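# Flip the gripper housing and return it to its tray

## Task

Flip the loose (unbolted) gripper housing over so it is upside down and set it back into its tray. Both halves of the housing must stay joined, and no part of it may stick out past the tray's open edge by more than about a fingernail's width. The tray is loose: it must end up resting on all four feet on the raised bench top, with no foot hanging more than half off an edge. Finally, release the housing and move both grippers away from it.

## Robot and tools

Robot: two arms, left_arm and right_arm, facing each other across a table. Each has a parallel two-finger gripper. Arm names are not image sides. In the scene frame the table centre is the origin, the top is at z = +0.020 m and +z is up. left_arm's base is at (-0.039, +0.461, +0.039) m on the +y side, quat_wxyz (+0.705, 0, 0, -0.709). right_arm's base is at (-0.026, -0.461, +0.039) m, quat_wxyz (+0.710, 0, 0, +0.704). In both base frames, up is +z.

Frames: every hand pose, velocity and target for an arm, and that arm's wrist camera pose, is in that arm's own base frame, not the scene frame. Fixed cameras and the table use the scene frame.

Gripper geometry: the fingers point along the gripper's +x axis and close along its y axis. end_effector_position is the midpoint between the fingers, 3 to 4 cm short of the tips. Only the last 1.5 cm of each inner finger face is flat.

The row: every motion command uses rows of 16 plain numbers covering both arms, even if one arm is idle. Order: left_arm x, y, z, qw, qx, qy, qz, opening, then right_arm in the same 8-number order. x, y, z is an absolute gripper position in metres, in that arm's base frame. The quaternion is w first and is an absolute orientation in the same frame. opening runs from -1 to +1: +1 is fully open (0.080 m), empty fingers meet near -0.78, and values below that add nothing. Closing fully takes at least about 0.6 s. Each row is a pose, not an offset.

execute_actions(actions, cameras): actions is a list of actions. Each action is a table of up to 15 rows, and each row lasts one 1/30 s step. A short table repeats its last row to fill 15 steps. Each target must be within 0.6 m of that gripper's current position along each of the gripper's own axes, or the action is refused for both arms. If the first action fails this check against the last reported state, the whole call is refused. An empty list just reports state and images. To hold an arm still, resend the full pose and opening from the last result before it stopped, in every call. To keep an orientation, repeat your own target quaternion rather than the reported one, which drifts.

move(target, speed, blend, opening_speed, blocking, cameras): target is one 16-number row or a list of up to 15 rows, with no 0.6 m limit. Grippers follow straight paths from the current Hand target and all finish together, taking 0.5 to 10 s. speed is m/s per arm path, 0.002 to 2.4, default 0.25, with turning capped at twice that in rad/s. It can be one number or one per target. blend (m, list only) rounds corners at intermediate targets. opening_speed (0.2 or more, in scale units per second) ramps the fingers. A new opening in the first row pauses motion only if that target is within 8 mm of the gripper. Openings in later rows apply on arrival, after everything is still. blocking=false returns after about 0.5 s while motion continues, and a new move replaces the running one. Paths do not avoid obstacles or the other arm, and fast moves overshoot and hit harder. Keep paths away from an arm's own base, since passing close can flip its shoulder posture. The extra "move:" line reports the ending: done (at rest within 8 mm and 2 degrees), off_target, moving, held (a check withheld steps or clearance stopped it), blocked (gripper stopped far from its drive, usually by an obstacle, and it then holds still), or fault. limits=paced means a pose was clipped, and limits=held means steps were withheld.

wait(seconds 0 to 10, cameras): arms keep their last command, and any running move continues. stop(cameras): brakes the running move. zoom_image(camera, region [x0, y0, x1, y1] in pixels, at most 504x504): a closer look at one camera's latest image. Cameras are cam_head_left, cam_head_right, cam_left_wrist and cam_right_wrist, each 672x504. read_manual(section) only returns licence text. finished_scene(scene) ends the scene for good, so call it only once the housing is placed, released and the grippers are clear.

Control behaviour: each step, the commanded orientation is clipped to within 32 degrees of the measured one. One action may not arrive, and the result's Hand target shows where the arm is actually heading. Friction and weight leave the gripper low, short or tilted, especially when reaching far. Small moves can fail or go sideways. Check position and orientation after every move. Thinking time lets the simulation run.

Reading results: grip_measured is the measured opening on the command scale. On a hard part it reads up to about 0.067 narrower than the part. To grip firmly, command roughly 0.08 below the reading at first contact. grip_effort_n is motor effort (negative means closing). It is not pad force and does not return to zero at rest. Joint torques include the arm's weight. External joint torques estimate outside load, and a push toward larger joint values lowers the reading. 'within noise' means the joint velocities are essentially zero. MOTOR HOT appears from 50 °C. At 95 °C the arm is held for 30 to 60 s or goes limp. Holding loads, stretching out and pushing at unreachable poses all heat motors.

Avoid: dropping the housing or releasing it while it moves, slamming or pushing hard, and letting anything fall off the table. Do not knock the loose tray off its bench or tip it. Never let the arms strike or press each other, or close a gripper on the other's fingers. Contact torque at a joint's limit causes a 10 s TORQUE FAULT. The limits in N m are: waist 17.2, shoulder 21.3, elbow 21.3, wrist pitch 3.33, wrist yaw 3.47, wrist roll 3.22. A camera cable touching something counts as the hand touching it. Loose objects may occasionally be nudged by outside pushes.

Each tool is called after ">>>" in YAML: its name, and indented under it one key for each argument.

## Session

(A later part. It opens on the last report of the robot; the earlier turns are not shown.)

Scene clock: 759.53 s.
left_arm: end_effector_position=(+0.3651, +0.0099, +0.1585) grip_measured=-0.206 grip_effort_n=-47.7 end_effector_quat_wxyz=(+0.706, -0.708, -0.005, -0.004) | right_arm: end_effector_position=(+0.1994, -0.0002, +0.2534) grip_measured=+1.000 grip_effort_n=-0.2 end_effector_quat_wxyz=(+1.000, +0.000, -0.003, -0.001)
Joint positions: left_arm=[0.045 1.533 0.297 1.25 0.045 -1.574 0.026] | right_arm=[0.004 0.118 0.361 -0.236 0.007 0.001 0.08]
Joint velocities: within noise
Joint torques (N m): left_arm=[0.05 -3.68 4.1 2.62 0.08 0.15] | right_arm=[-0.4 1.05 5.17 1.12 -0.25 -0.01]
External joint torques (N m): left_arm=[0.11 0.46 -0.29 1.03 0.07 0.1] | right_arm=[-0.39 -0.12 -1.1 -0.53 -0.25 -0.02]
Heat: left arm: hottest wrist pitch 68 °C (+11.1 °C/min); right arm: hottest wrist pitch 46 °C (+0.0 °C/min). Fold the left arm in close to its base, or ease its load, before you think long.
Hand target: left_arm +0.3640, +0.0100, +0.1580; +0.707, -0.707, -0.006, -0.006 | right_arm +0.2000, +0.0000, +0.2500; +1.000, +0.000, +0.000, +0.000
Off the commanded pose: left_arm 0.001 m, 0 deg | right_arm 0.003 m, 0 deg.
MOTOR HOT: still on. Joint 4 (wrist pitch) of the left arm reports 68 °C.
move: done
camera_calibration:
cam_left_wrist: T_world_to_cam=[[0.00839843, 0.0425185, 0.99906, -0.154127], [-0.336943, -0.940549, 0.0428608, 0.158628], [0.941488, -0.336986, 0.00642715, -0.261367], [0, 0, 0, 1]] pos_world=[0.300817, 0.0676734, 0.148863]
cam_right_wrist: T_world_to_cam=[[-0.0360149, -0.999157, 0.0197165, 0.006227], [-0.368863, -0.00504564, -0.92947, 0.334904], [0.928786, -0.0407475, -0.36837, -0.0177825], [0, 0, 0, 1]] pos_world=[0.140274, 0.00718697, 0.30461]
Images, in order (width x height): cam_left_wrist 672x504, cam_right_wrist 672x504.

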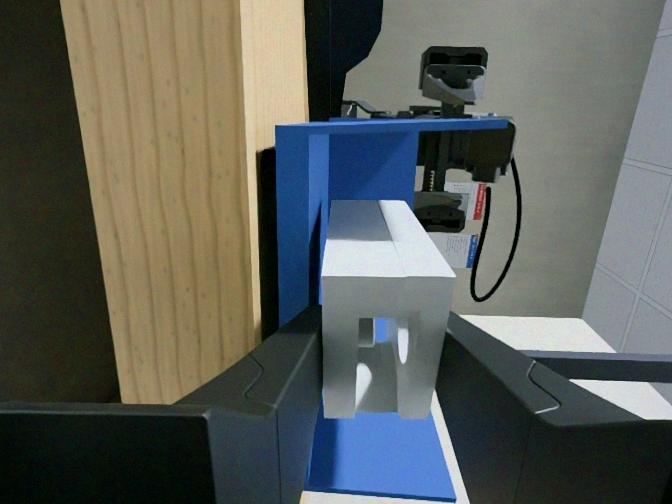

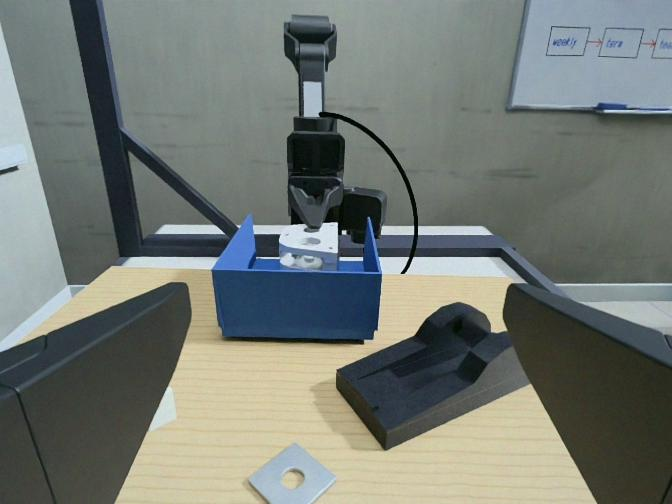

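>>> move:
  target:
    - [0.3640, 0.010, 0.153, 0.7070, -0.7070, -0.004, -0.005, -0.215, 0.20, 0.0, 0.25, 1, 0, 0, 0, 1]
  speed: 0.03
  cameras: ["cam_left_wrist","cam_right_wrist"]

>>> zoom_image:
  camera: "cam_left_wrist"
  region: [200, 60, 600, 460]

Scene clock: 766.87 s.
left_arm: end_effector_position=(+0.3650, +0.0098, +0.1542) grip_measured=-0.206 grip_effort_n=-47.7 end_effector_quat_wxyz=(+0.706, -0.708, -0.004, -0.004) | right_arm: end_effector_position=(+0.1994, -0.0002, +0.2534) grip_measured=+1.000 grip_effort_n=-0.2 end_effector_quat_wxyz=(+1.000, +0.000, -0.003, -0.001)
Joint positions: left_arm=[0.045 1.558 0.291 1.279 0.045 -1.574 0.026] | right_arm=[0.004 0.118 0.361 -0.236 0.007 0.001 0.08]
Joint velocities: within noise
Joint torques (N m): left_arm=[0.1 -3.64 3.9 2.53 0.17 0.15] | right_arm=[-0.4 1.05 5.16 1.12 -0.25 -0.01]
External joint torques (N m): left_arm=[0.17 0.55 -0.36 0.93 0.16 0.1] | right_arm=[-0.4 -0.1 -1.17 -0.55 -0.24 -0.01]
Heat: left arm: hottest wrist pitch 67 °C (+11.0 °C/min); right arm: hottest wrist pitch 46 °C (+0.0 °C/min). Fold the left arm in close to its base, or ease its load, before you think long.
Hand target: left_arm +0.3637, +0.0100, +0.1529; +0.707, -0.707, -0.004, -0.005 | right_arm +0.2000, +0.0000, +0.2500; +1.000, +0.000, +0.000, +0.000
Off the commanded pose: left_arm 0.002 m, 0 deg | right_arm 0.003 m, 0 deg.
MOTOR HOT: still on. Joint 4 (wrist pitch) of the left arm reports 67 °C.
move: done
camera_calibration:
cam_left_wrist: T_world_to_cam=[[0.00991807, 0.0425914, 0.999043, -0.150486], [-0.336871, -0.940548, 0.0434419, 0.158604], [0.941498, -0.33698, 0.0050194, -0.261175], [0, 0, 0, 1]] pos_world=[0.300817, 0.0675734, 0.144763]
cam_right_wrist: T_world_to_cam=[[-0.0360149, -0.999157, 0.0197165, 0.006227], [-0.368863, -0.00504564, -0.92947, 0.334904], [0.928786, -0.0407475, -0.36837, -0.0177825], [0, 0, 0, 1]] pos_world=[0.140274, 0.00718697, 0.30461]
Images, in order (width x height): cam_left_wrist 672x504, cam_right_wrist 672x504.

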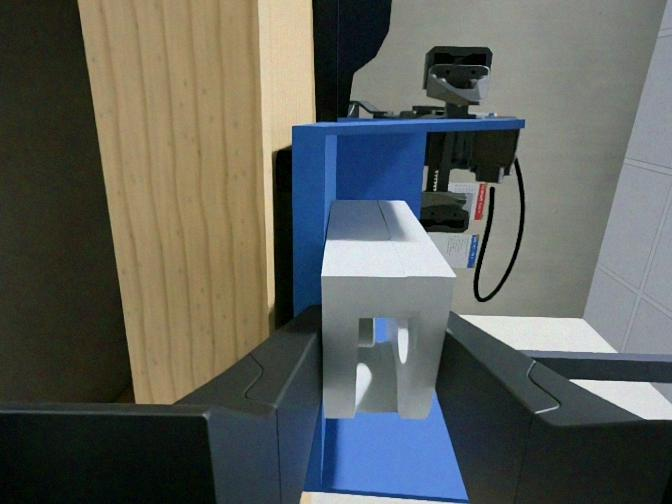

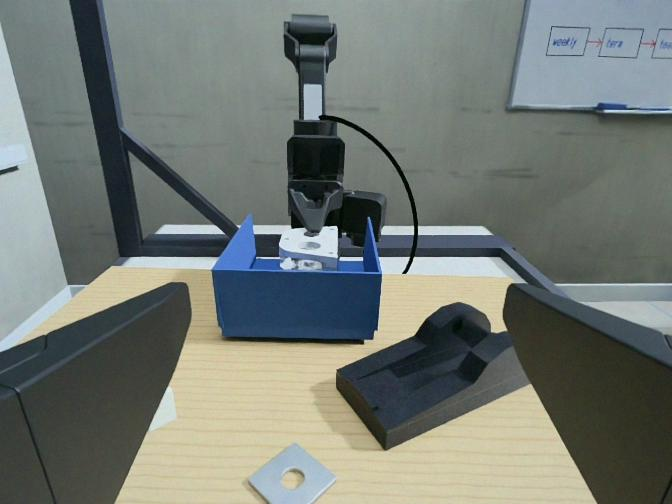

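Scaled by 1.260 from the camera's 672x504 image, which has a finer 960x720 frame.

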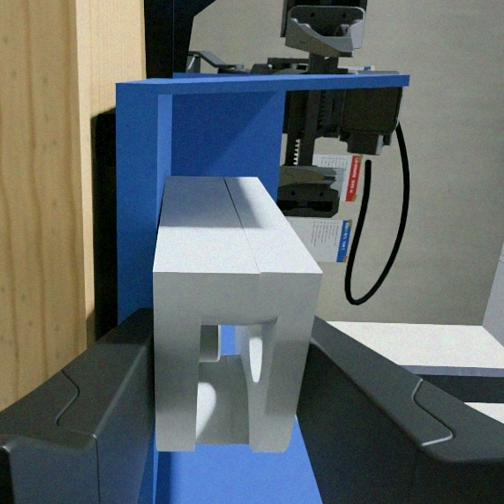

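>>> move:
  target:
    - [0.3640, 0.010, 0.1495, 0.7070, -0.7070, -0.004, -0.005, -0.215, 0.20, 0.0, 0.25, 1, 0, 0, 0, 1]
  speed: 0.03
  cameras: ["cam_left_wrist","cam_right_wrist"]

>>> zoom_image:
  camera: "cam_right_wrist"
  region: [180, 120, 420, 360]

Scene clock: 776.67 s.
left_arm: end_effector_position=(+0.3656, +0.0099, +0.1535) grip_measured=-0.206 grip_effort_n=-47.7 end_effector_quat_wxyz=(+0.707, -0.707, -0.008, -0.007) | right_arm: end_effector_position=(+0.1994, -0.0002, +0.2534) grip_measured=+1.000 grip_effort_n=-0.2 end_effector_quat_wxyz=(+1.000, +0.000, -0.003, -0.001)
Joint positions: left_arm=[0.045 1.578 0.289 1.31 0.045 -1.573 0.026] | right_arm=[0.004 0.118 0.361 -0.236 0.007 0.001 0.08]
Joint velocities: within noise
Joint torques (N m): left_arm=[0.12 -3.3 3.69 2.25 0.17 0.14] | right_arm=[-0.4 1.06 5.16 1.12 -0.25 -0.01]
External joint torques (N m): left_arm=[0.19 0.91 -0.42 0.67 0.17 0.09] | right_arm=[-0.4 -0.1 -1.15 -0.54 -0.24 -0.01]
Heat: left arm: hottest wrist pitch 68 °C (+11.1 °C/min); right arm: hottest wrist pitch 46 °C (+0.0 °C/min). Fold the left arm in close to its base, or ease its load, before you think long.
Hand target: left_arm +0.3642, +0.0100, +0.1501; +0.707, -0.707, -0.004, -0.005 | right_arm +0.2000, +0.0000, +0.2500; +1.000, +0.000, +0.000, +0.000
Off the commanded pose: left_arm 0.004 m, 0 deg | right_arm 0.003 m, 0 deg.
MOTOR HOT: still on. Joint 4 (wrist pitch) of the left arm reports 68 °C.
move: done
camera_calibration:
cam_left_wrist: T_world_to_cam=[[0.000741216, 0.0405732, 0.999176, -0.146317], [-0.337246, -0.940631, 0.0384461, 0.159791], [0.941416, -0.336997, 0.0129859, -0.262816], [0, 0, 0, 1]] pos_world=[0.301416, 0.0676733, 0.143466]
cam_right_wrist: T_world_to_cam=[[-0.0360149, -0.999157, 0.0197165, 0.006227], [-0.368863, -0.00504564, -0.92947, 0.334904], [0.928786, -0.0407475, -0.36837, -0.0177825], [0, 0, 0, 1]] pos_world=[0.140274, 0.00718697, 0.30461]
Images, in order (width x height): cam_left_wrist 672x504, cam_right_wrist 672x504.

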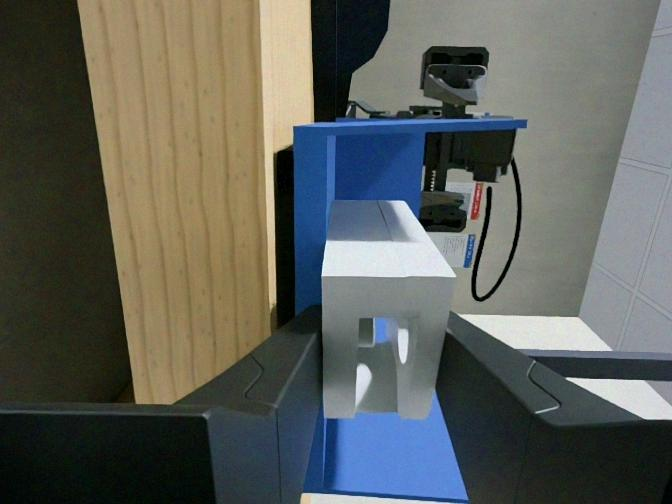

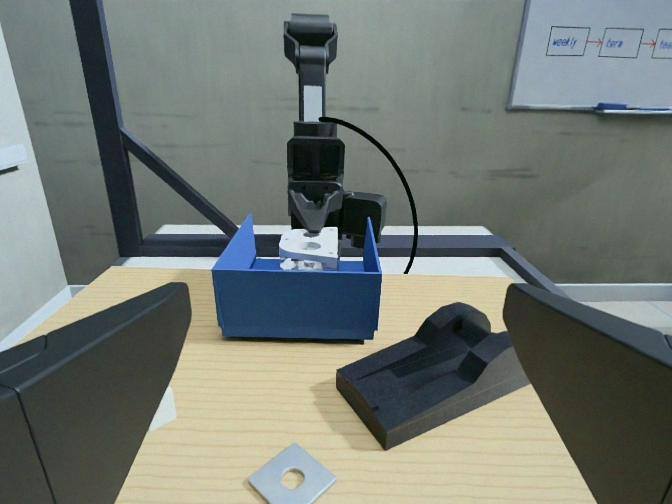

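Scaled by 2.100 from the camera's 672x504 image, which has a finer 960x720 frame.

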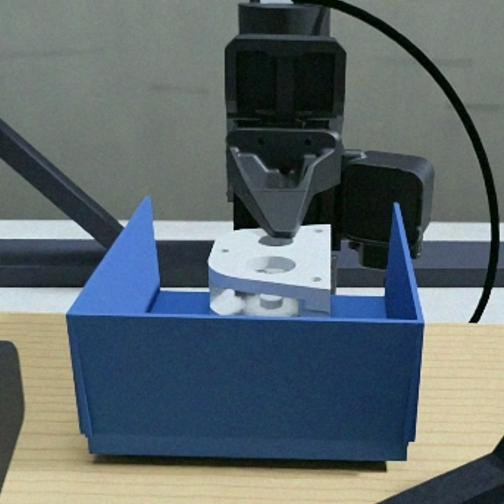

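>>> move:
  target:
    - [0.3640, 0.010, 0.1525, 0.7070, -0.7070, -0.004, -0.005, 0.4, 0.20, 0.0, 0.25, 1, 0, 0, 0, 1]
  speed: 0.03
  opening_speed: 0.3
  cameras: ["cam_left_wrist","cam_right_wrist"]

>>> zoom_image:
  camera: "cam_right_wrist"
  region: [180, 120, 420, 360]

Scene clock: 786.90 s.
left_arm: end_effector_position=(+0.3650, +0.0098, +0.1557) grip_measured=+0.396 grip_effort_n=17.0 end_effector_quat_wxyz=(+0.707, -0.707, -0.009, -0.008) | right_arm: end_effector_position=(+0.1994, -0.0002, +0.2534) grip_measured=+1.000 grip_effort_n=-0.2 end_effector_quat_wxyz=(+1.000, +0.000, -0.003, -0.001)
Joint positions: left_arm=[0.045 1.565 0.289 1.3 0.045 -1.573 0.053] | right_arm=[0.004 0.118 0.361 -0.236 0.007 0.001 0.08]
Joint velocities: within noise
Joint torques (N m): left_arm=[0.15 -3.92 4.05 1.3 0.16 0.09] | right_arm=[-0.4 1.05 5.15 1.12 -0.25 -0.01]
External joint torques (N m): left_arm=[0.16 0.24 -0.12 -0.28 0.16 0.04] | right_arm=[-0.39 -0.12 -1.11 -0.53 -0.24 -0.01]
Heat: left arm: hottest wrist pitch 67 °C (+9.0 °C/min); right arm: hottest wrist pitch 46 °C (+0.0 °C/min). Fold the left arm in close to its base, or ease its load, before you think long.
Hand target: left_arm +0.3640, +0.0100, +0.1524; +0.707, -0.707, -0.004, -0.005 | right_arm +0.2000, +0.0000, +0.2500; +1.000, +0.000, +0.000, +0.000
Off the commanded pose: left_arm 0.003 m, 1 deg | right_arm 0.003 m, 0 deg.
MOTOR HOT: still on. Joint 4 (wrist pitch) of the left arm reports 67 °C.
move: done
camera_calibration:
cam_left_wrist: T_world_to_cam=[[-0.00229898, 0.0404271, 0.99918, -0.147491], [-0.337363, -0.940636, 0.0372822, 0.159747], [0.941372, -0.337, 0.0158011, -0.262768], [0, 0, 0, 1]] pos_world=[0.300916, 0.0676733, 0.145566]
cam_right_wrist: T_world_to_cam=[[-0.0360149, -0.999157, 0.0197165, 0.006227], [-0.368863, -0.00504564, -0.92947, 0.334904], [0.928786, -0.0407475, -0.36837, -0.0177825], [0, 0, 0, 1]] pos_world=[0.140274, 0.00718697, 0.30461]
Images, in order (width x height): cam_left_wrist 672x504, cam_right_wrist 672x504.

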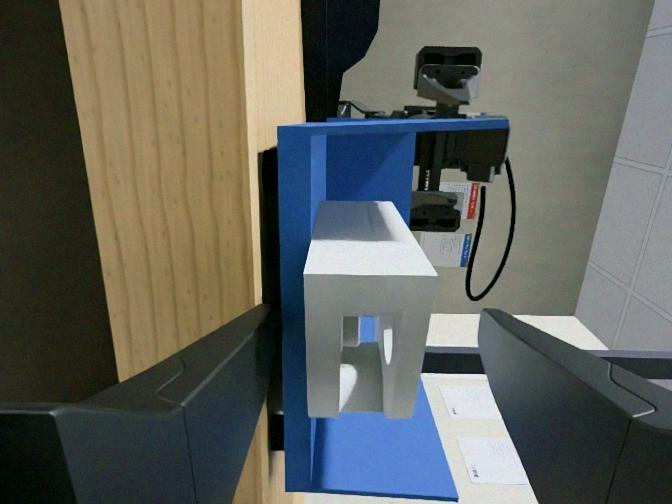

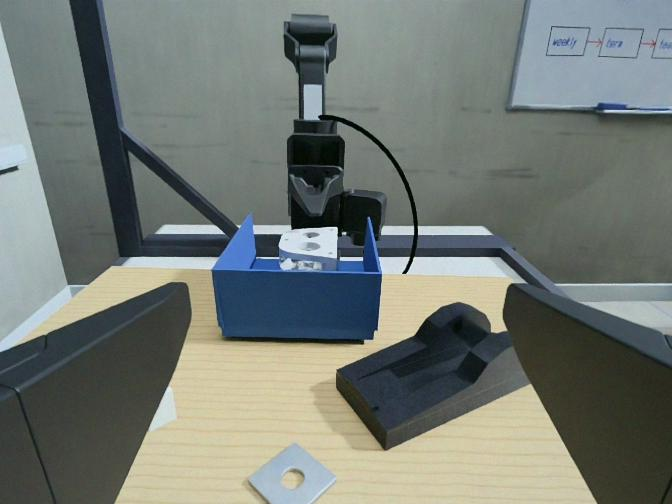

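Scaled by 2.100 from the camera's 672x504 image, which has a finer 960x720 frame.

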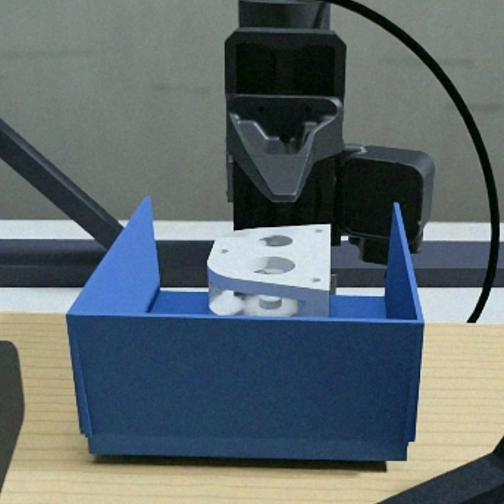

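>>> move:
  target:
    - [0.3640, 0.010, 0.1535, 0.7070, -0.7070, -0.003, -0.005, 0.4, 0.20, 0.0, 0.25, 1, 0, 0, 0, 1]
    - [0.320, 0.007, 0.158, 0.7070, -0.7070, -0.003, -0.003, 0.4, 0.20, 0.0, 0.25, 1, 0, 0, 0, 1]
    - [0.320, 0.007, 0.159, 0.7070, -0.7070, -0.003, -0.003, -0.468, 0.20, 0.0, 0.25, 1, 0, 0, 0, 1]
    - [0.335, 0.006, 0.158, 0.7070, -0.7070, -0.003, -0.003, -0.468, 0.20, 0.0, 0.25, 1, 0, 0, 0, 1]
  speed: 0.07

>>> zoom_image:
  camera: "cam_left_wrist"
  region: [200, 60, 600, 460]

Scene clock: 818.13 s.
left_arm: end_effector_position=(+0.3311, +0.0059, +0.1508) grip_measured=-0.464 grip_effort_n=-20.2 end_effector_quat_wxyz=(+0.706, -0.708, +0.006, +0.005) | right_arm: end_effector_position=(+0.1994, -0.0002, +0.2534) grip_measured=+1.000 grip_effort_n=-0.2 end_effector_quat_wxyz=(+1.000, +0.000, -0.003, -0.001)
Joint positions: left_arm=[0.035 1.386 0.171 1.199 0.037 -1.573 0.014] | right_arm=[0.004 0.118 0.361 -0.236 0.007 0.001 0.08]
Joint velocities: within noise
Joint torques (N m): left_arm=[-0.24 -2.59 6.52 2.52 -0.18 0.12] | right_arm=[-0.4 1.06 5.16 1.12 -0.25 -0.01]
External joint torques (N m): left_arm=[-0.17 0.58 2.04 0.92 -0.2 0.07] | right_arm=[-0.4 -0.09 -1.18 -0.55 -0.23 -0.01]
Heat: left arm: hottest wrist pitch 60 °C (-8.1 °C/min); right arm: hottest wrist pitch 46 °C (+0.0 °C/min). Fold the left arm in close to its base, or ease its load, before you think long.
Hand target: left_arm +0.3346, +0.0061, +0.1578; +0.707, -0.707, -0.003, -0.002 | right_arm +0.2000, +0.0000, +0.2500; +1.000, +0.000, +0.000, +0.000
Off the commanded pose: left_arm 0.008 m, 1 deg | right_arm 0.003 m, 0 deg.
MOTOR HOT: still on. Joint 4 (wrist pitch) of the left arm reports 60 °C.
move: done
camera_calibration:
cam_left_wrist: T_world_to_cam=[[0.0376042, 0.0420246, 0.998409, -0.155653], [-0.338462, -0.939526, 0.052294, 0.142833], [0.940228, -0.33989, -0.0211065, -0.226143], [0, 0, 0, 1]] pos_world=[0.266823, 0.0638734, 0.143163]
cam_right_wrist: T_world_to_cam=[[-0.0360149, -0.999157, 0.0197165, 0.006227], [-0.368863, -0.00504564, -0.92947, 0.334904], [0.928786, -0.0407475, -0.36837, -0.0177825], [0, 0, 0, 1]] pos_world=[0.140274, 0.00718697, 0.30461]

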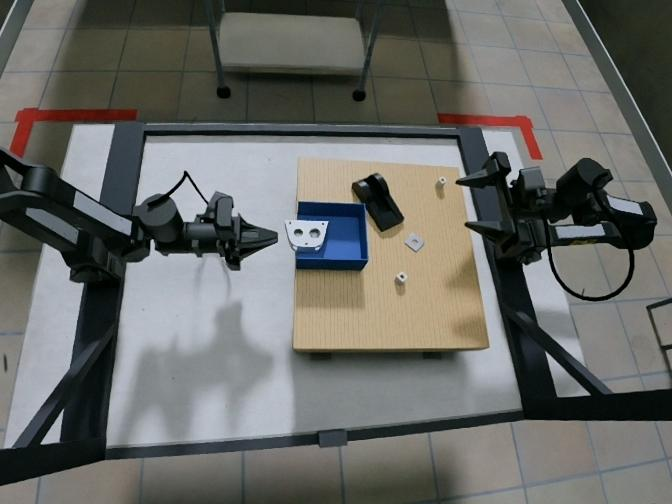

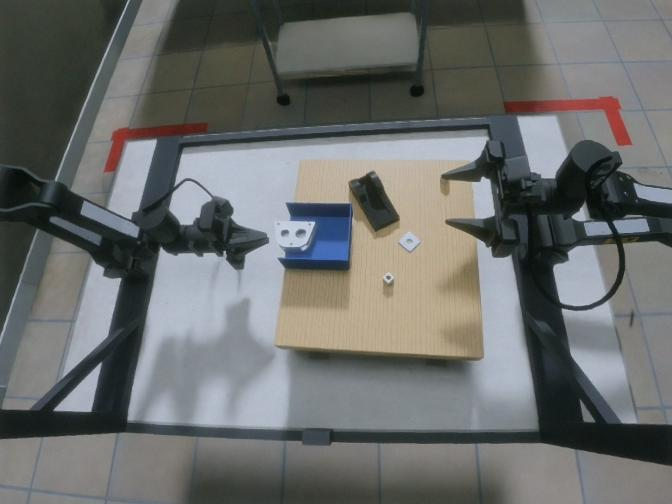

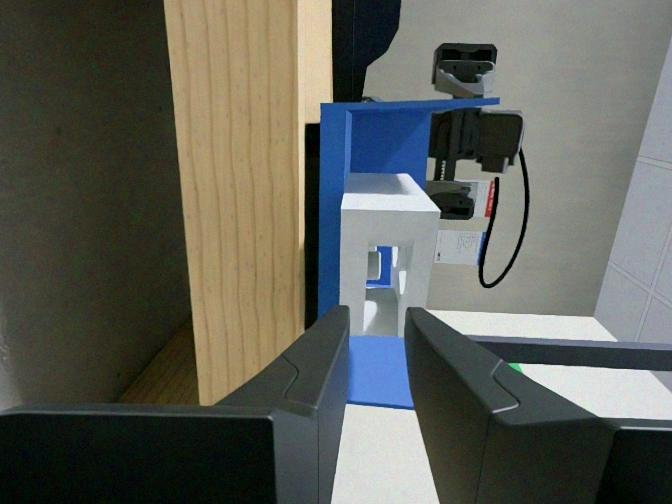

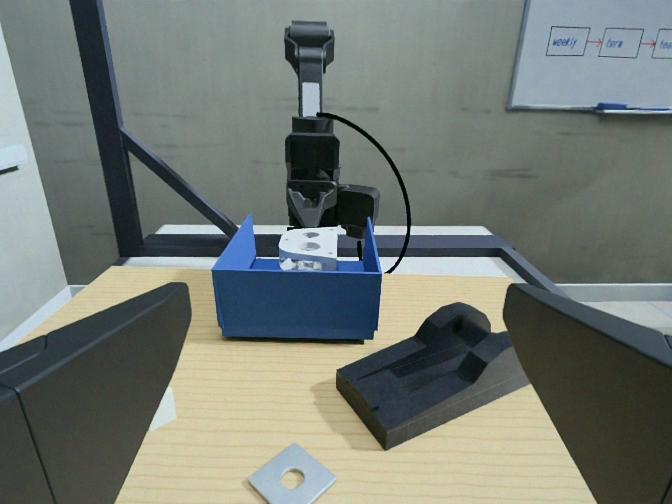

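Scaled by 1.260 from the camera's 672x504 image, which has a finer 960x720 frame.

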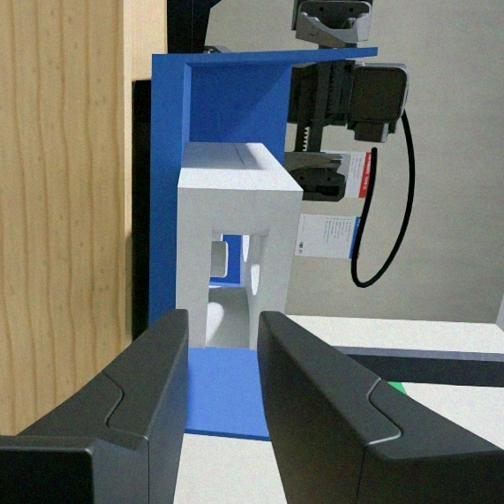

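>>> move:
  target:
    - [0.342, 0.013, 0.165, 0.7070, -0.7070, -0.008, -0.008, -0.468, 0.20, 0.0, 0.25, 1, 0, 0, 0, 1]
  speed: 0.06
  cameras: ["cam_left_wrist","cam_right_wrist"]

>>> zoom_image:
  camera: "cam_left_wrist"
  region: [200, 60, 600, 460]

Scene clock: 835.27 s.
left_arm: end_effector_position=(+0.3389, +0.0138, +0.1592) grip_measured=-0.464 grip_effort_n=-20.2 end_effector_quat_wxyz=(+0.707, -0.708, -0.006, +0.002) | right_arm: end_effector_position=(+0.1994, -0.0002, +0.2534) grip_measured=+1.000 grip_effort_n=-0.2 end_effector_quat_wxyz=(+1.000, +0.000, -0.003, -0.001)
Joint positions: left_arm=[0.065 1.4 0.206 1.199 0.055 -1.573 0.014] | right_arm=[0.004 0.118 0.361 -0.236 0.007 0.001 0.08]
Joint velocities: within noise
Joint torques (N m): left_arm=[0.15 -2.79 6.67 2.02 0.19 0.06] | right_arm=[-0.41 1.05 5.15 1.12 -0.25 -0.01]
External joint torques (N m): left_arm=[0.21 0.57 2.08 0.42 0.19 0.01] | right_arm=[-0.39 -0.1 -1.19 -0.55 -0.24 -0.02]
Heat: left arm: hottest wrist pitch 65 °C (-3.0 °C/min); right arm: hottest wrist pitch 46 °C (+0.0 °C/min). Fold the left arm in close to its base, or ease its load, before you think long.
Hand target: left_arm +0.3423, +0.0141, +0.1649; +0.707, -0.707, -0.010, -0.005 | right_arm +0.2000, +0.0000, +0.2500; +1.000, +0.000, +0.000, +0.000
Off the commanded pose: left_arm 0.007 m, 1 deg | right_arm 0.003 m, 0 deg.
MOTOR HOT: still on. Joint 4 (wrist pitch) of the left arm reports 65 °C.
move: done
camera_calibration:
cam_left_wrist: T_world_to_cam=[[0.0156589, 0.0414179, 0.999019, -0.157248], [-0.327978, -0.943648, 0.0442631, 0.150195], [0.944556, -0.328349, -0.00119237, -0.23533], [0, 0, 0, 1]] pos_world=[0.274005, 0.0709735, 0.150165]
cam_right_wrist: T_world_to_cam=[[-0.0360149, -0.999157, 0.0197165, 0.006227], [-0.368863, -0.00504564, -0.92947, 0.334904], [0.928786, -0.0407475, -0.36837, -0.0177825], [0, 0, 0, 1]] pos_world=[0.140274, 0.00718697, 0.30461]
Images, in order (width x height): cam_left_wrist 672x504, cam_right_wrist 672x504.

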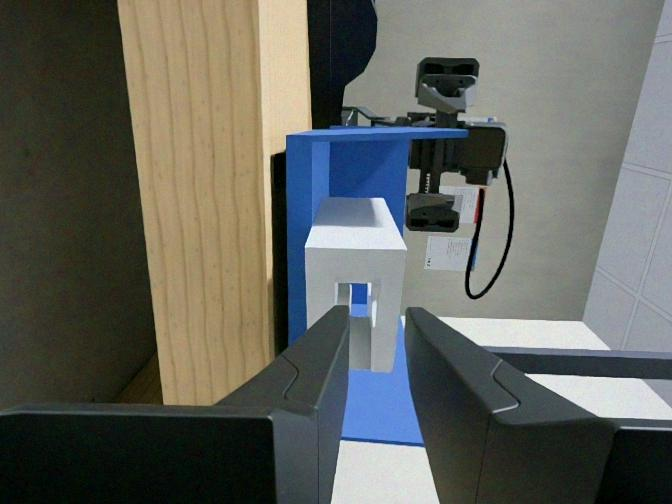

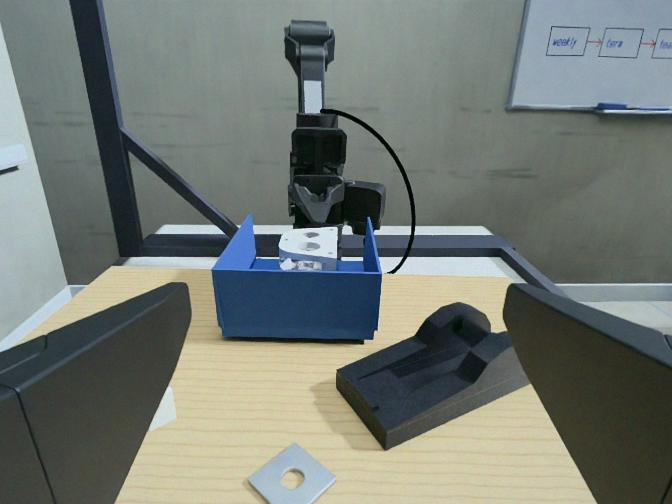

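Scaled by 1.260 from the camera's 672x504 image, which has a finer 960x720 frame.

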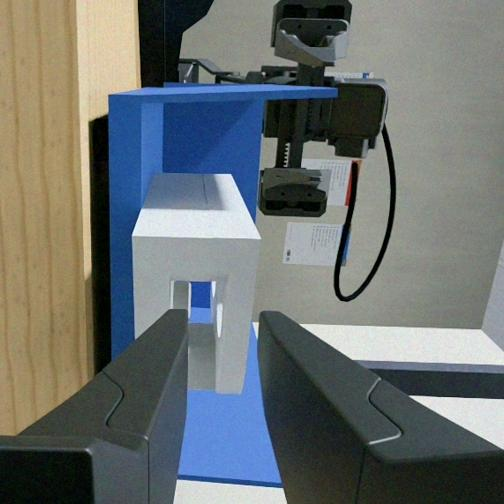

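>>> move:
  target:
    - [0.346, 0.013, 0.161, 0.7070, -0.7070, -0.004, -0.004, -0.468, 0.20, 0.0, 0.25, 1, 0, 0, 0, 1]
    - [0.367, 0.0125, 0.163, 0.7070, -0.7070, -0.004, -0.004, -0.468, 0.20, 0.0, 0.25, 1, 0, 0, 0, 1]
  speed: 0.05
  cameras: ["cam_left_wrist","cam_right_wrist"]

>>> zoom_image:
  camera: "cam_left_wrist"
  region: [200, 60, 600, 460]

>>> zoom_image:
  camera: "cam_right_wrist"
  region: [180, 120, 420, 360]

Scene clock: 845.77 s.
left_arm: end_effector_position=(+0.3632, +0.0123, +0.1562) grip_measured=-0.464 grip_effort_n=-20.2 end_effector_quat_wxyz=(+0.706, -0.708, +0.005, +0.003) | right_arm: end_effector_position=(+0.1994, -0.0002, +0.2534) grip_measured=+1.000 grip_effort_n=-0.7 end_effector_quat_wxyz=(+1.000, +0.000, -0.003, -0.001)
Joint positions: left_arm=[0.061 1.507 0.295 1.201 0.065 -1.573 0.014] | right_arm=[0.004 0.118 0.361 -0.236 0.007 0.001 0.08]
Joint velocities: within noise
Joint torques (N m): left_arm=[-0.29 -3.47 6.52 2.51 -0.02 0.11] | right_arm=[-0.4 1.04 5.16 1.13 -0.25 -0.01]
External joint torques (N m): left_arm=[-0.21 0.58 2.04 0.91 -0.03 0.06] | right_arm=[-0.39 -0.13 -1.09 -0.52 -0.24 -0.01]
Heat: left arm: hottest wrist pitch 65 °C (-3.0 °C/min); right arm: hottest wrist pitch 46 °C (+0.0 °C/min). Fold the left arm in close to its base, or ease its load, before you think long.
Hand target: left_arm +0.3668, +0.0118, +0.1629; +0.707, -0.707, -0.002, -0.006 | right_arm +0.2000, +0.0000, +0.2500; +1.000, +0.000, +0.000, +0.000
Off the commanded pose: left_arm 0.008 m, 1 deg | right_arm 0.003 m, 0 deg.
MOTOR HOT: still on. Joint 4 (wrist pitch) of the left arm reports 65 °C.
move: done
camera_calibration:
cam_left_wrist: T_world_to_cam=[[0.0330244, 0.042116, 0.998567, -0.160889], [-0.340114, -0.939008, 0.0508522, 0.160244], [0.939804, -0.341306, -0.016686, -0.254532], [0, 0, 0, 1]] pos_world=[0.299025, 0.0703733, 0.148263]
cam_right_wrist: T_world_to_cam=[[-0.0360149, -0.999157, 0.0197165, 0.006227], [-0.368863, -0.00504564, -0.92947, 0.334904], [0.928786, -0.0407475, -0.36837, -0.0177825], [0, 0, 0, 1]] pos_world=[0.140274, 0.00718697, 0.30461]
Images, in order (width x height): cam_left_wrist 672x504, cam_right_wrist 672x504.

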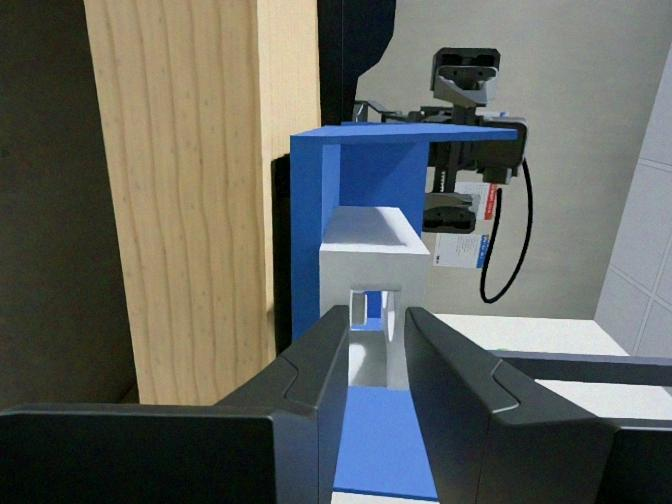

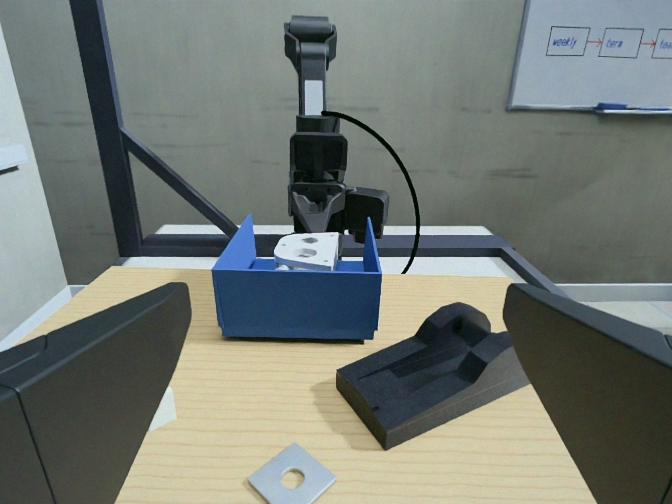

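Scaled by 1.260 from the camera's 672x504 image, which has a finer 960x720 frame.

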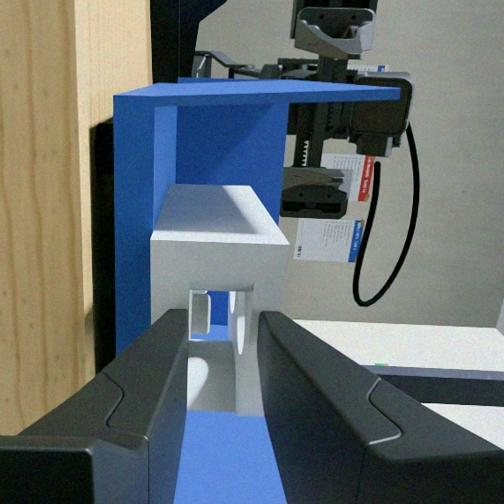

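Scaled by 2.100 from the camera's 672x504 image, which has a finer 960x720 frame.

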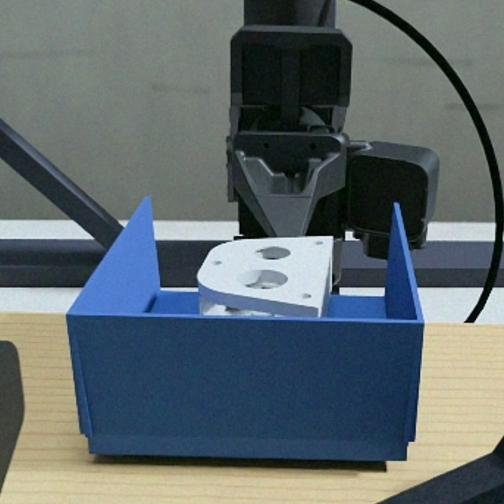

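>>> move:
  target:
    - [0.368, 0.0118, 0.1645, 0.7070, -0.7070, -0.006, -0.006, -0.468, 0.20, 0.0, 0.25, 1, 0, 0, 0, 1]
    - [0.3835, 0.0115, 0.1665, 0.7070, -0.7070, -0.006, -0.006, -0.468, 0.20, 0.0, 0.25, 1, 0, 0, 0, 1]
  speed: 0.05

>>> zoom_image:
  camera: "cam_left_wrist"
  region: [200, 60, 600, 460]

>>> zoom_image:
  camera: "cam_right_wrist"
  region: [180, 120, 420, 360]

Scene clock: 859.27 s.
left_arm: end_effector_position=(+0.3800, +0.0114, +0.1618) grip_measured=-0.464 grip_effort_n=-20.2 end_effector_quat_wxyz=(+0.707, -0.708, +0.000, -0.003) | right_arm: end_effector_position=(+0.1994, -0.0002, +0.2534) grip_measured=+1.000 grip_effort_n=-0.7 end_effector_quat_wxyz=(+1.000, +0.000, -0.003, -0.001)
Joint positions: left_arm=[0.053 1.561 0.361 1.204 0.058 -1.573 0.014] | right_arm=[0.004 0.118 0.361 -0.236 0.007 0.001 0.08]
Joint velocities: within noise
Joint torques (N m): left_arm=[-0.24 -3.88 6.65 1.88 -0.18 0.1] | right_arm=[-0.39 1.05 5.16 1.12 -0.25 -0.01]
External joint torques (N m): left_arm=[-0.15 0.63 2.08 0.27 -0.19 0.05] | right_arm=[-0.4 -0.12 -1.16 -0.55 -0.24 -0.01]
Heat: left arm: hottest wrist pitch 66 °C (+3.0 °C/min); right arm: hottest wrist pitch 46 °C (+0.0 °C/min). Fold the left arm in close to its base, or ease its load, before you think long.
Hand target: left_arm +0.3835, +0.0115, +0.1667; +0.707, -0.707, -0.006, -0.007 | right_arm +0.2000, +0.0000, +0.2500; +1.000, +0.000, +0.000, +0.000
Off the commanded pose: left_arm 0.006 m, 1 deg | right_arm 0.003 m, 0 deg.
MOTOR HOT: still on. Joint 4 (wrist pitch) of the left arm reports 66 °C.
move: done
camera_calibration:
cam_left_wrist: T_world_to_cam=[[0.0178121, 0.0412381, 0.998991, -0.161308], [-0.342343, -0.938504, 0.0448453, 0.166624], [0.939406, -0.342796, -0.00259921, -0.27263], [0, 0, 0, 1]] pos_world=[0.316026, 0.0695732, 0.152965]
cam_right_wrist: T_world_to_cam=[[-0.0360149, -0.999157, 0.0197165, 0.006227], [-0.368863, -0.00504564, -0.92947, 0.334904], [0.928786, -0.0407475, -0.36837, -0.0177825], [0, 0, 0, 1]] pos_world=[0.140274, 0.00718697, 0.30461]

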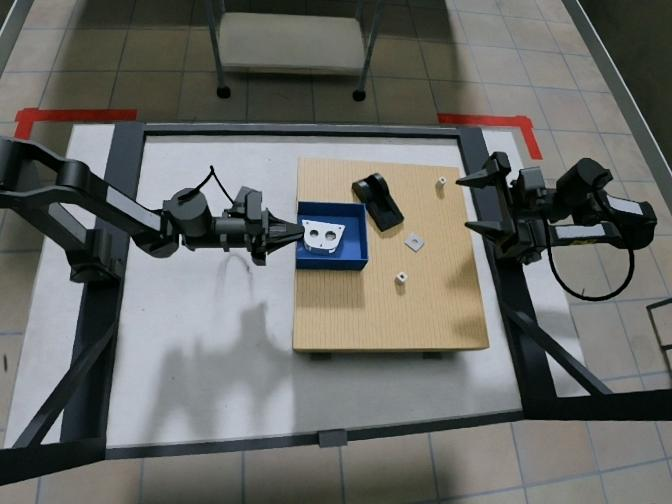

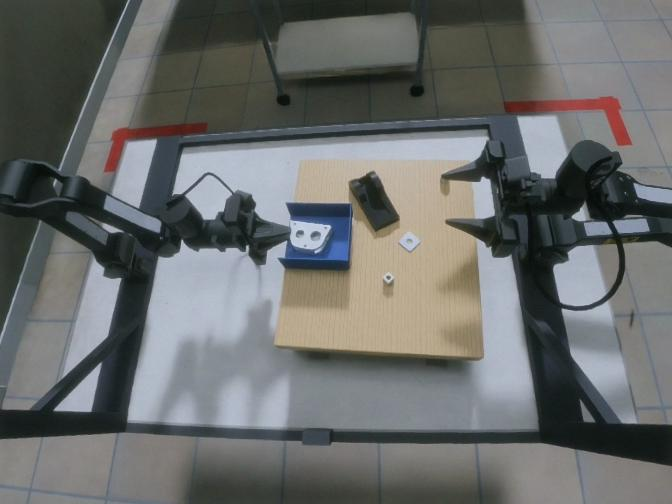

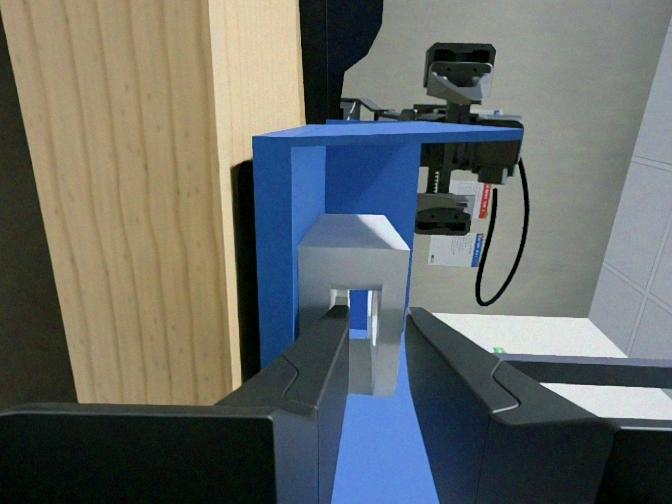

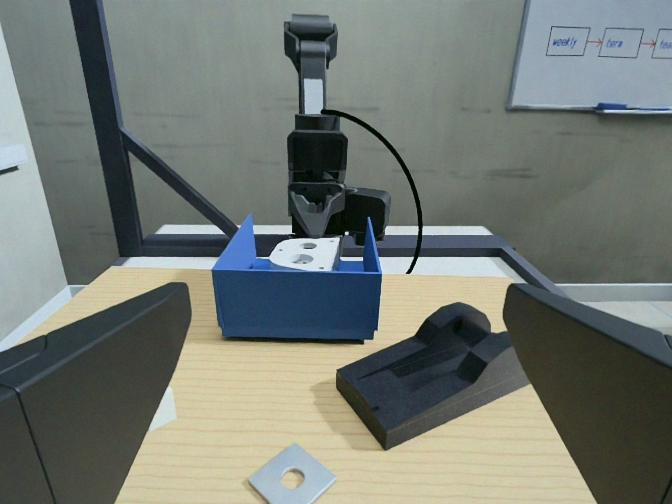

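Scaled by 1.260 from the camera's 672x504 image, which has a finer 960x720 frame.

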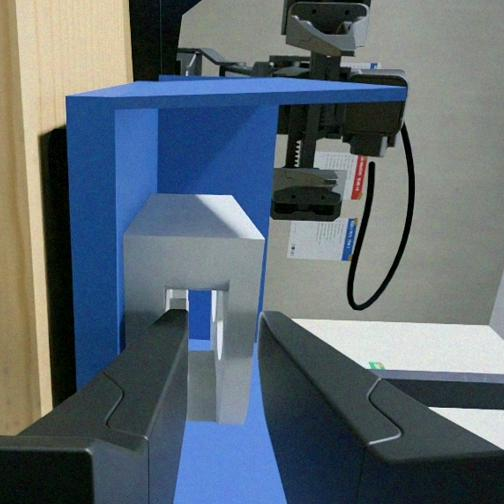

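Scaled by 2.100 from the camera's 672x504 image, which has a finer 960x720 frame.

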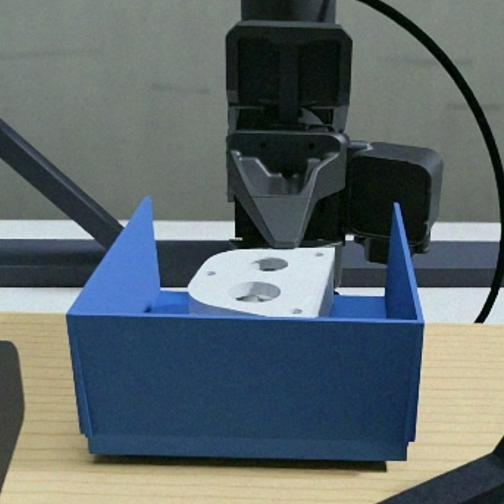

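>>> move:
  target:
    - [0.33, 0.01, 0.17, 0.7070, -0.7070, 0, 0, -0.468, 0.20, 0.0, 0.25, 1, 0, 0, 0, 1]
    - [0.28, 0.01, 0.27, 1, 0, 0, 0, -0.4, 0.20, 0.0, 0.25, 1, 0, 0, 0, 1]
    - [0.33, 0.01, 0.31, 0.887, 0, 0.462, 0, 0.5, 0.20, 0.0, 0.25, 1, 0, 0, 0, 1]
  speed: [0.12,0.35,0.25]

>>> zoom_image:
  camera: "cam_left_wrist"
  region: [180, 0, 560, 300]

>>> zoom_image:
  camera: "cam_right_wrist"
  region: [180, 180, 420, 360]

Scene clock: 876.47 s.
left_arm: end_effector_position=(+0.3294, +0.0093, +0.3059) grip_measured=+0.496 grip_effort_n=13.7 end_effector_quat_wxyz=(+0.884, -0.005, +0.467, +0.000) | right_arm: end_effector_position=(+0.1994, -0.0002, +0.2534) grip_measured=+1.000 grip_effort_n=-0.2 end_effector_quat_wxyz=(+1.000, +0.000, -0.003, -0.001)
Joint positions: left_arm=[0.041 1.438 1.697 -1.231 0.028 0.024 0.057] | right_arm=[0.004 0.118 0.361 -0.236 0.007 0.001 0.08]
Joint velocities: within noise
Joint torques (N m): left_arm=[-0.29 -4.13 8.03 0.88 -0.19 0.11] | right_arm=[-0.39 1.05 5.15 1.12 -0.25 -0.01]
External joint torques (N m): left_arm=[-0.21 0.48 2.49 -0.29 -0.21 0.11] | right_arm=[-0.38 -0.09 -1.21 -0.56 -0.24 -0.01]
Heat: left arm: hottest wrist pitch 63 °C (+3.0 °C/min); right arm: hottest wrist pitch 46 °C (+0.0 °C/min). Fold the left arm in close to its base, or ease its load, before you think long.
Hand target: left_arm +0.3306, +0.0094, +0.3104; +0.887, -0.002, +0.462, +0.001 | right_arm +0.2000, +0.0000, +0.2500; +1.000, +0.000, +0.000, +0.000
Off the commanded pose: left_arm 0.004 m, 1 deg | right_arm 0.003 m, 0 deg.
MOTOR HOT: still on. Joint 4 (wrist pitch) of the left arm reports 63 °C.
move: done; target 2's new opening was sent with left_arm's hand 0.011 m and 1 deg from that target
camera_calibration:
cam_left_wrist: T_world_to_cam=[[0.0501414, -0.998648, 0.0137159, -0.00384006], [-0.966268, -0.05198, -0.252237, 0.429082], [0.252609, -0.000605739, -0.967568, 0.292772], [0, 0, 0, 1]] pos_world=[0.340844, 0.0186462, 0.39156]
cam_right_wrist: T_world_to_cam=[[-0.0360149, -0.999157, 0.0197165, 0.006227], [-0.368863, -0.00504564, -0.92947, 0.334904], [0.928786, -0.0407475, -0.36837, -0.0177825], [0, 0, 0, 1]] pos_world=[0.140274, 0.00718697, 0.30461]

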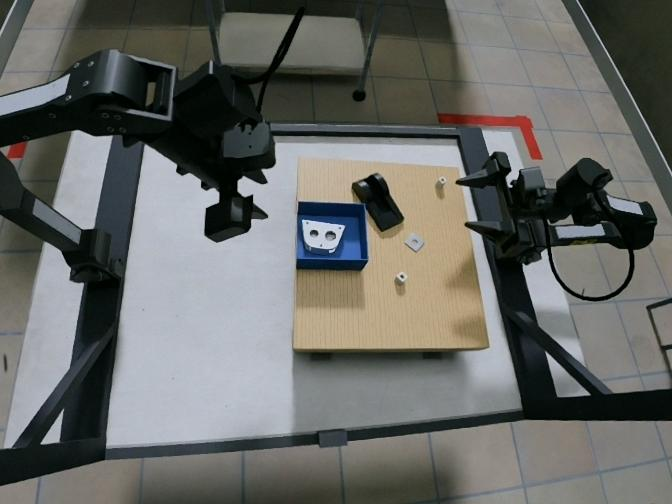

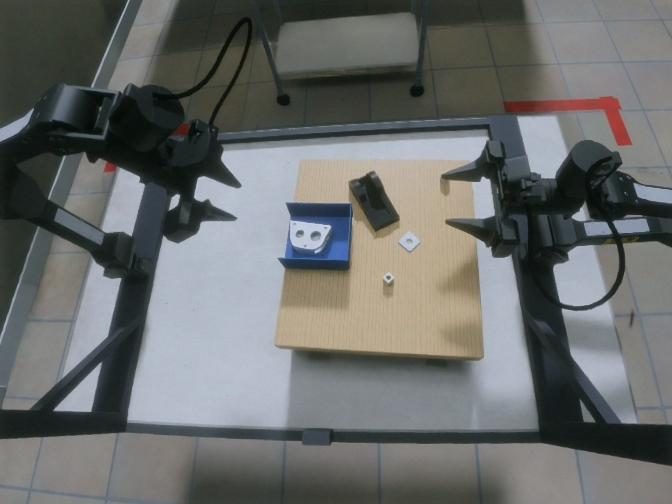

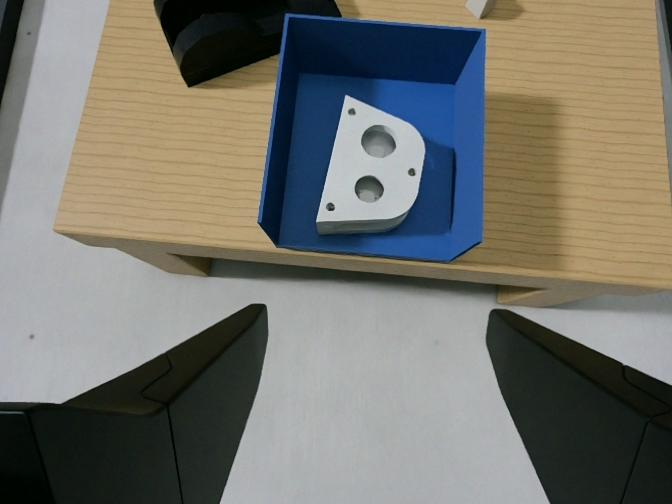

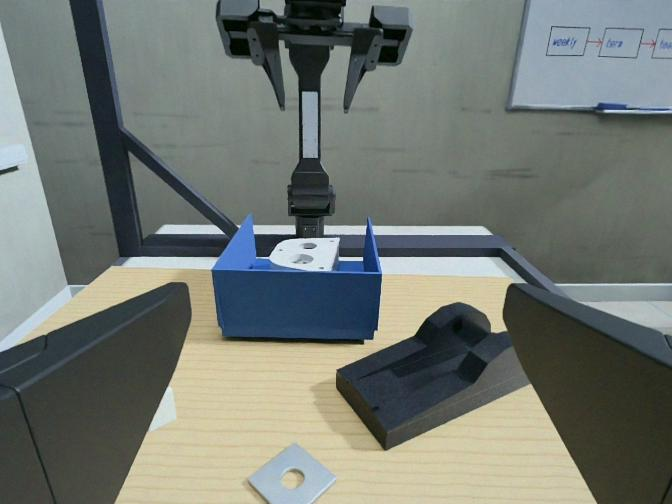

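Scaled by 1.326 from the camera's 672x504 image, which has a finer 960x720 frame.

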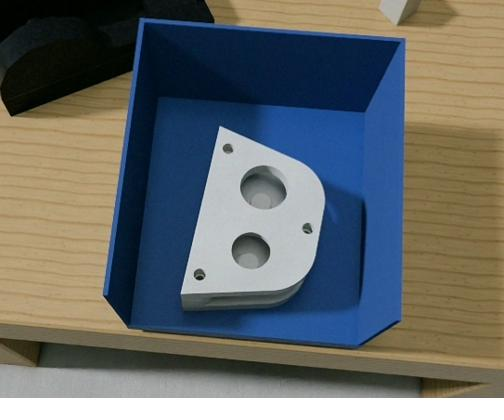

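Scaled by 2.100 from the camera's 672x504 image, which has a finer 960x720 frame.

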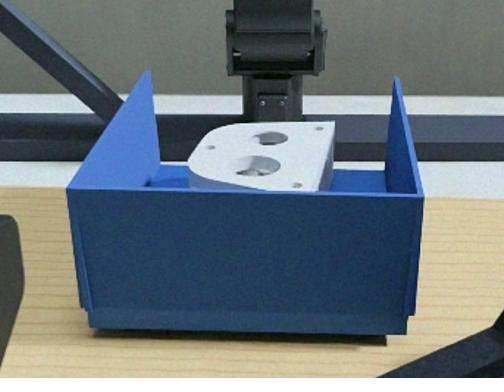

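>>> zoom_image:
  camera: "cam_left_wrist"
  region: [250, 180, 500, 300]

Scaled by 2.016 from the camera's 672x504 image, which has a finer 960x720 frame.

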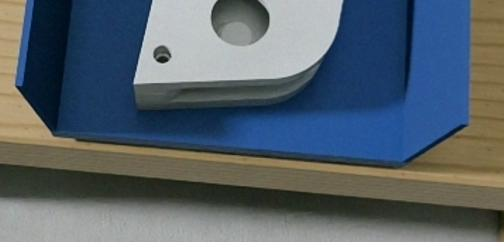

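>>> finished_scene:
  scene: 1

The scene is finished: the task was done.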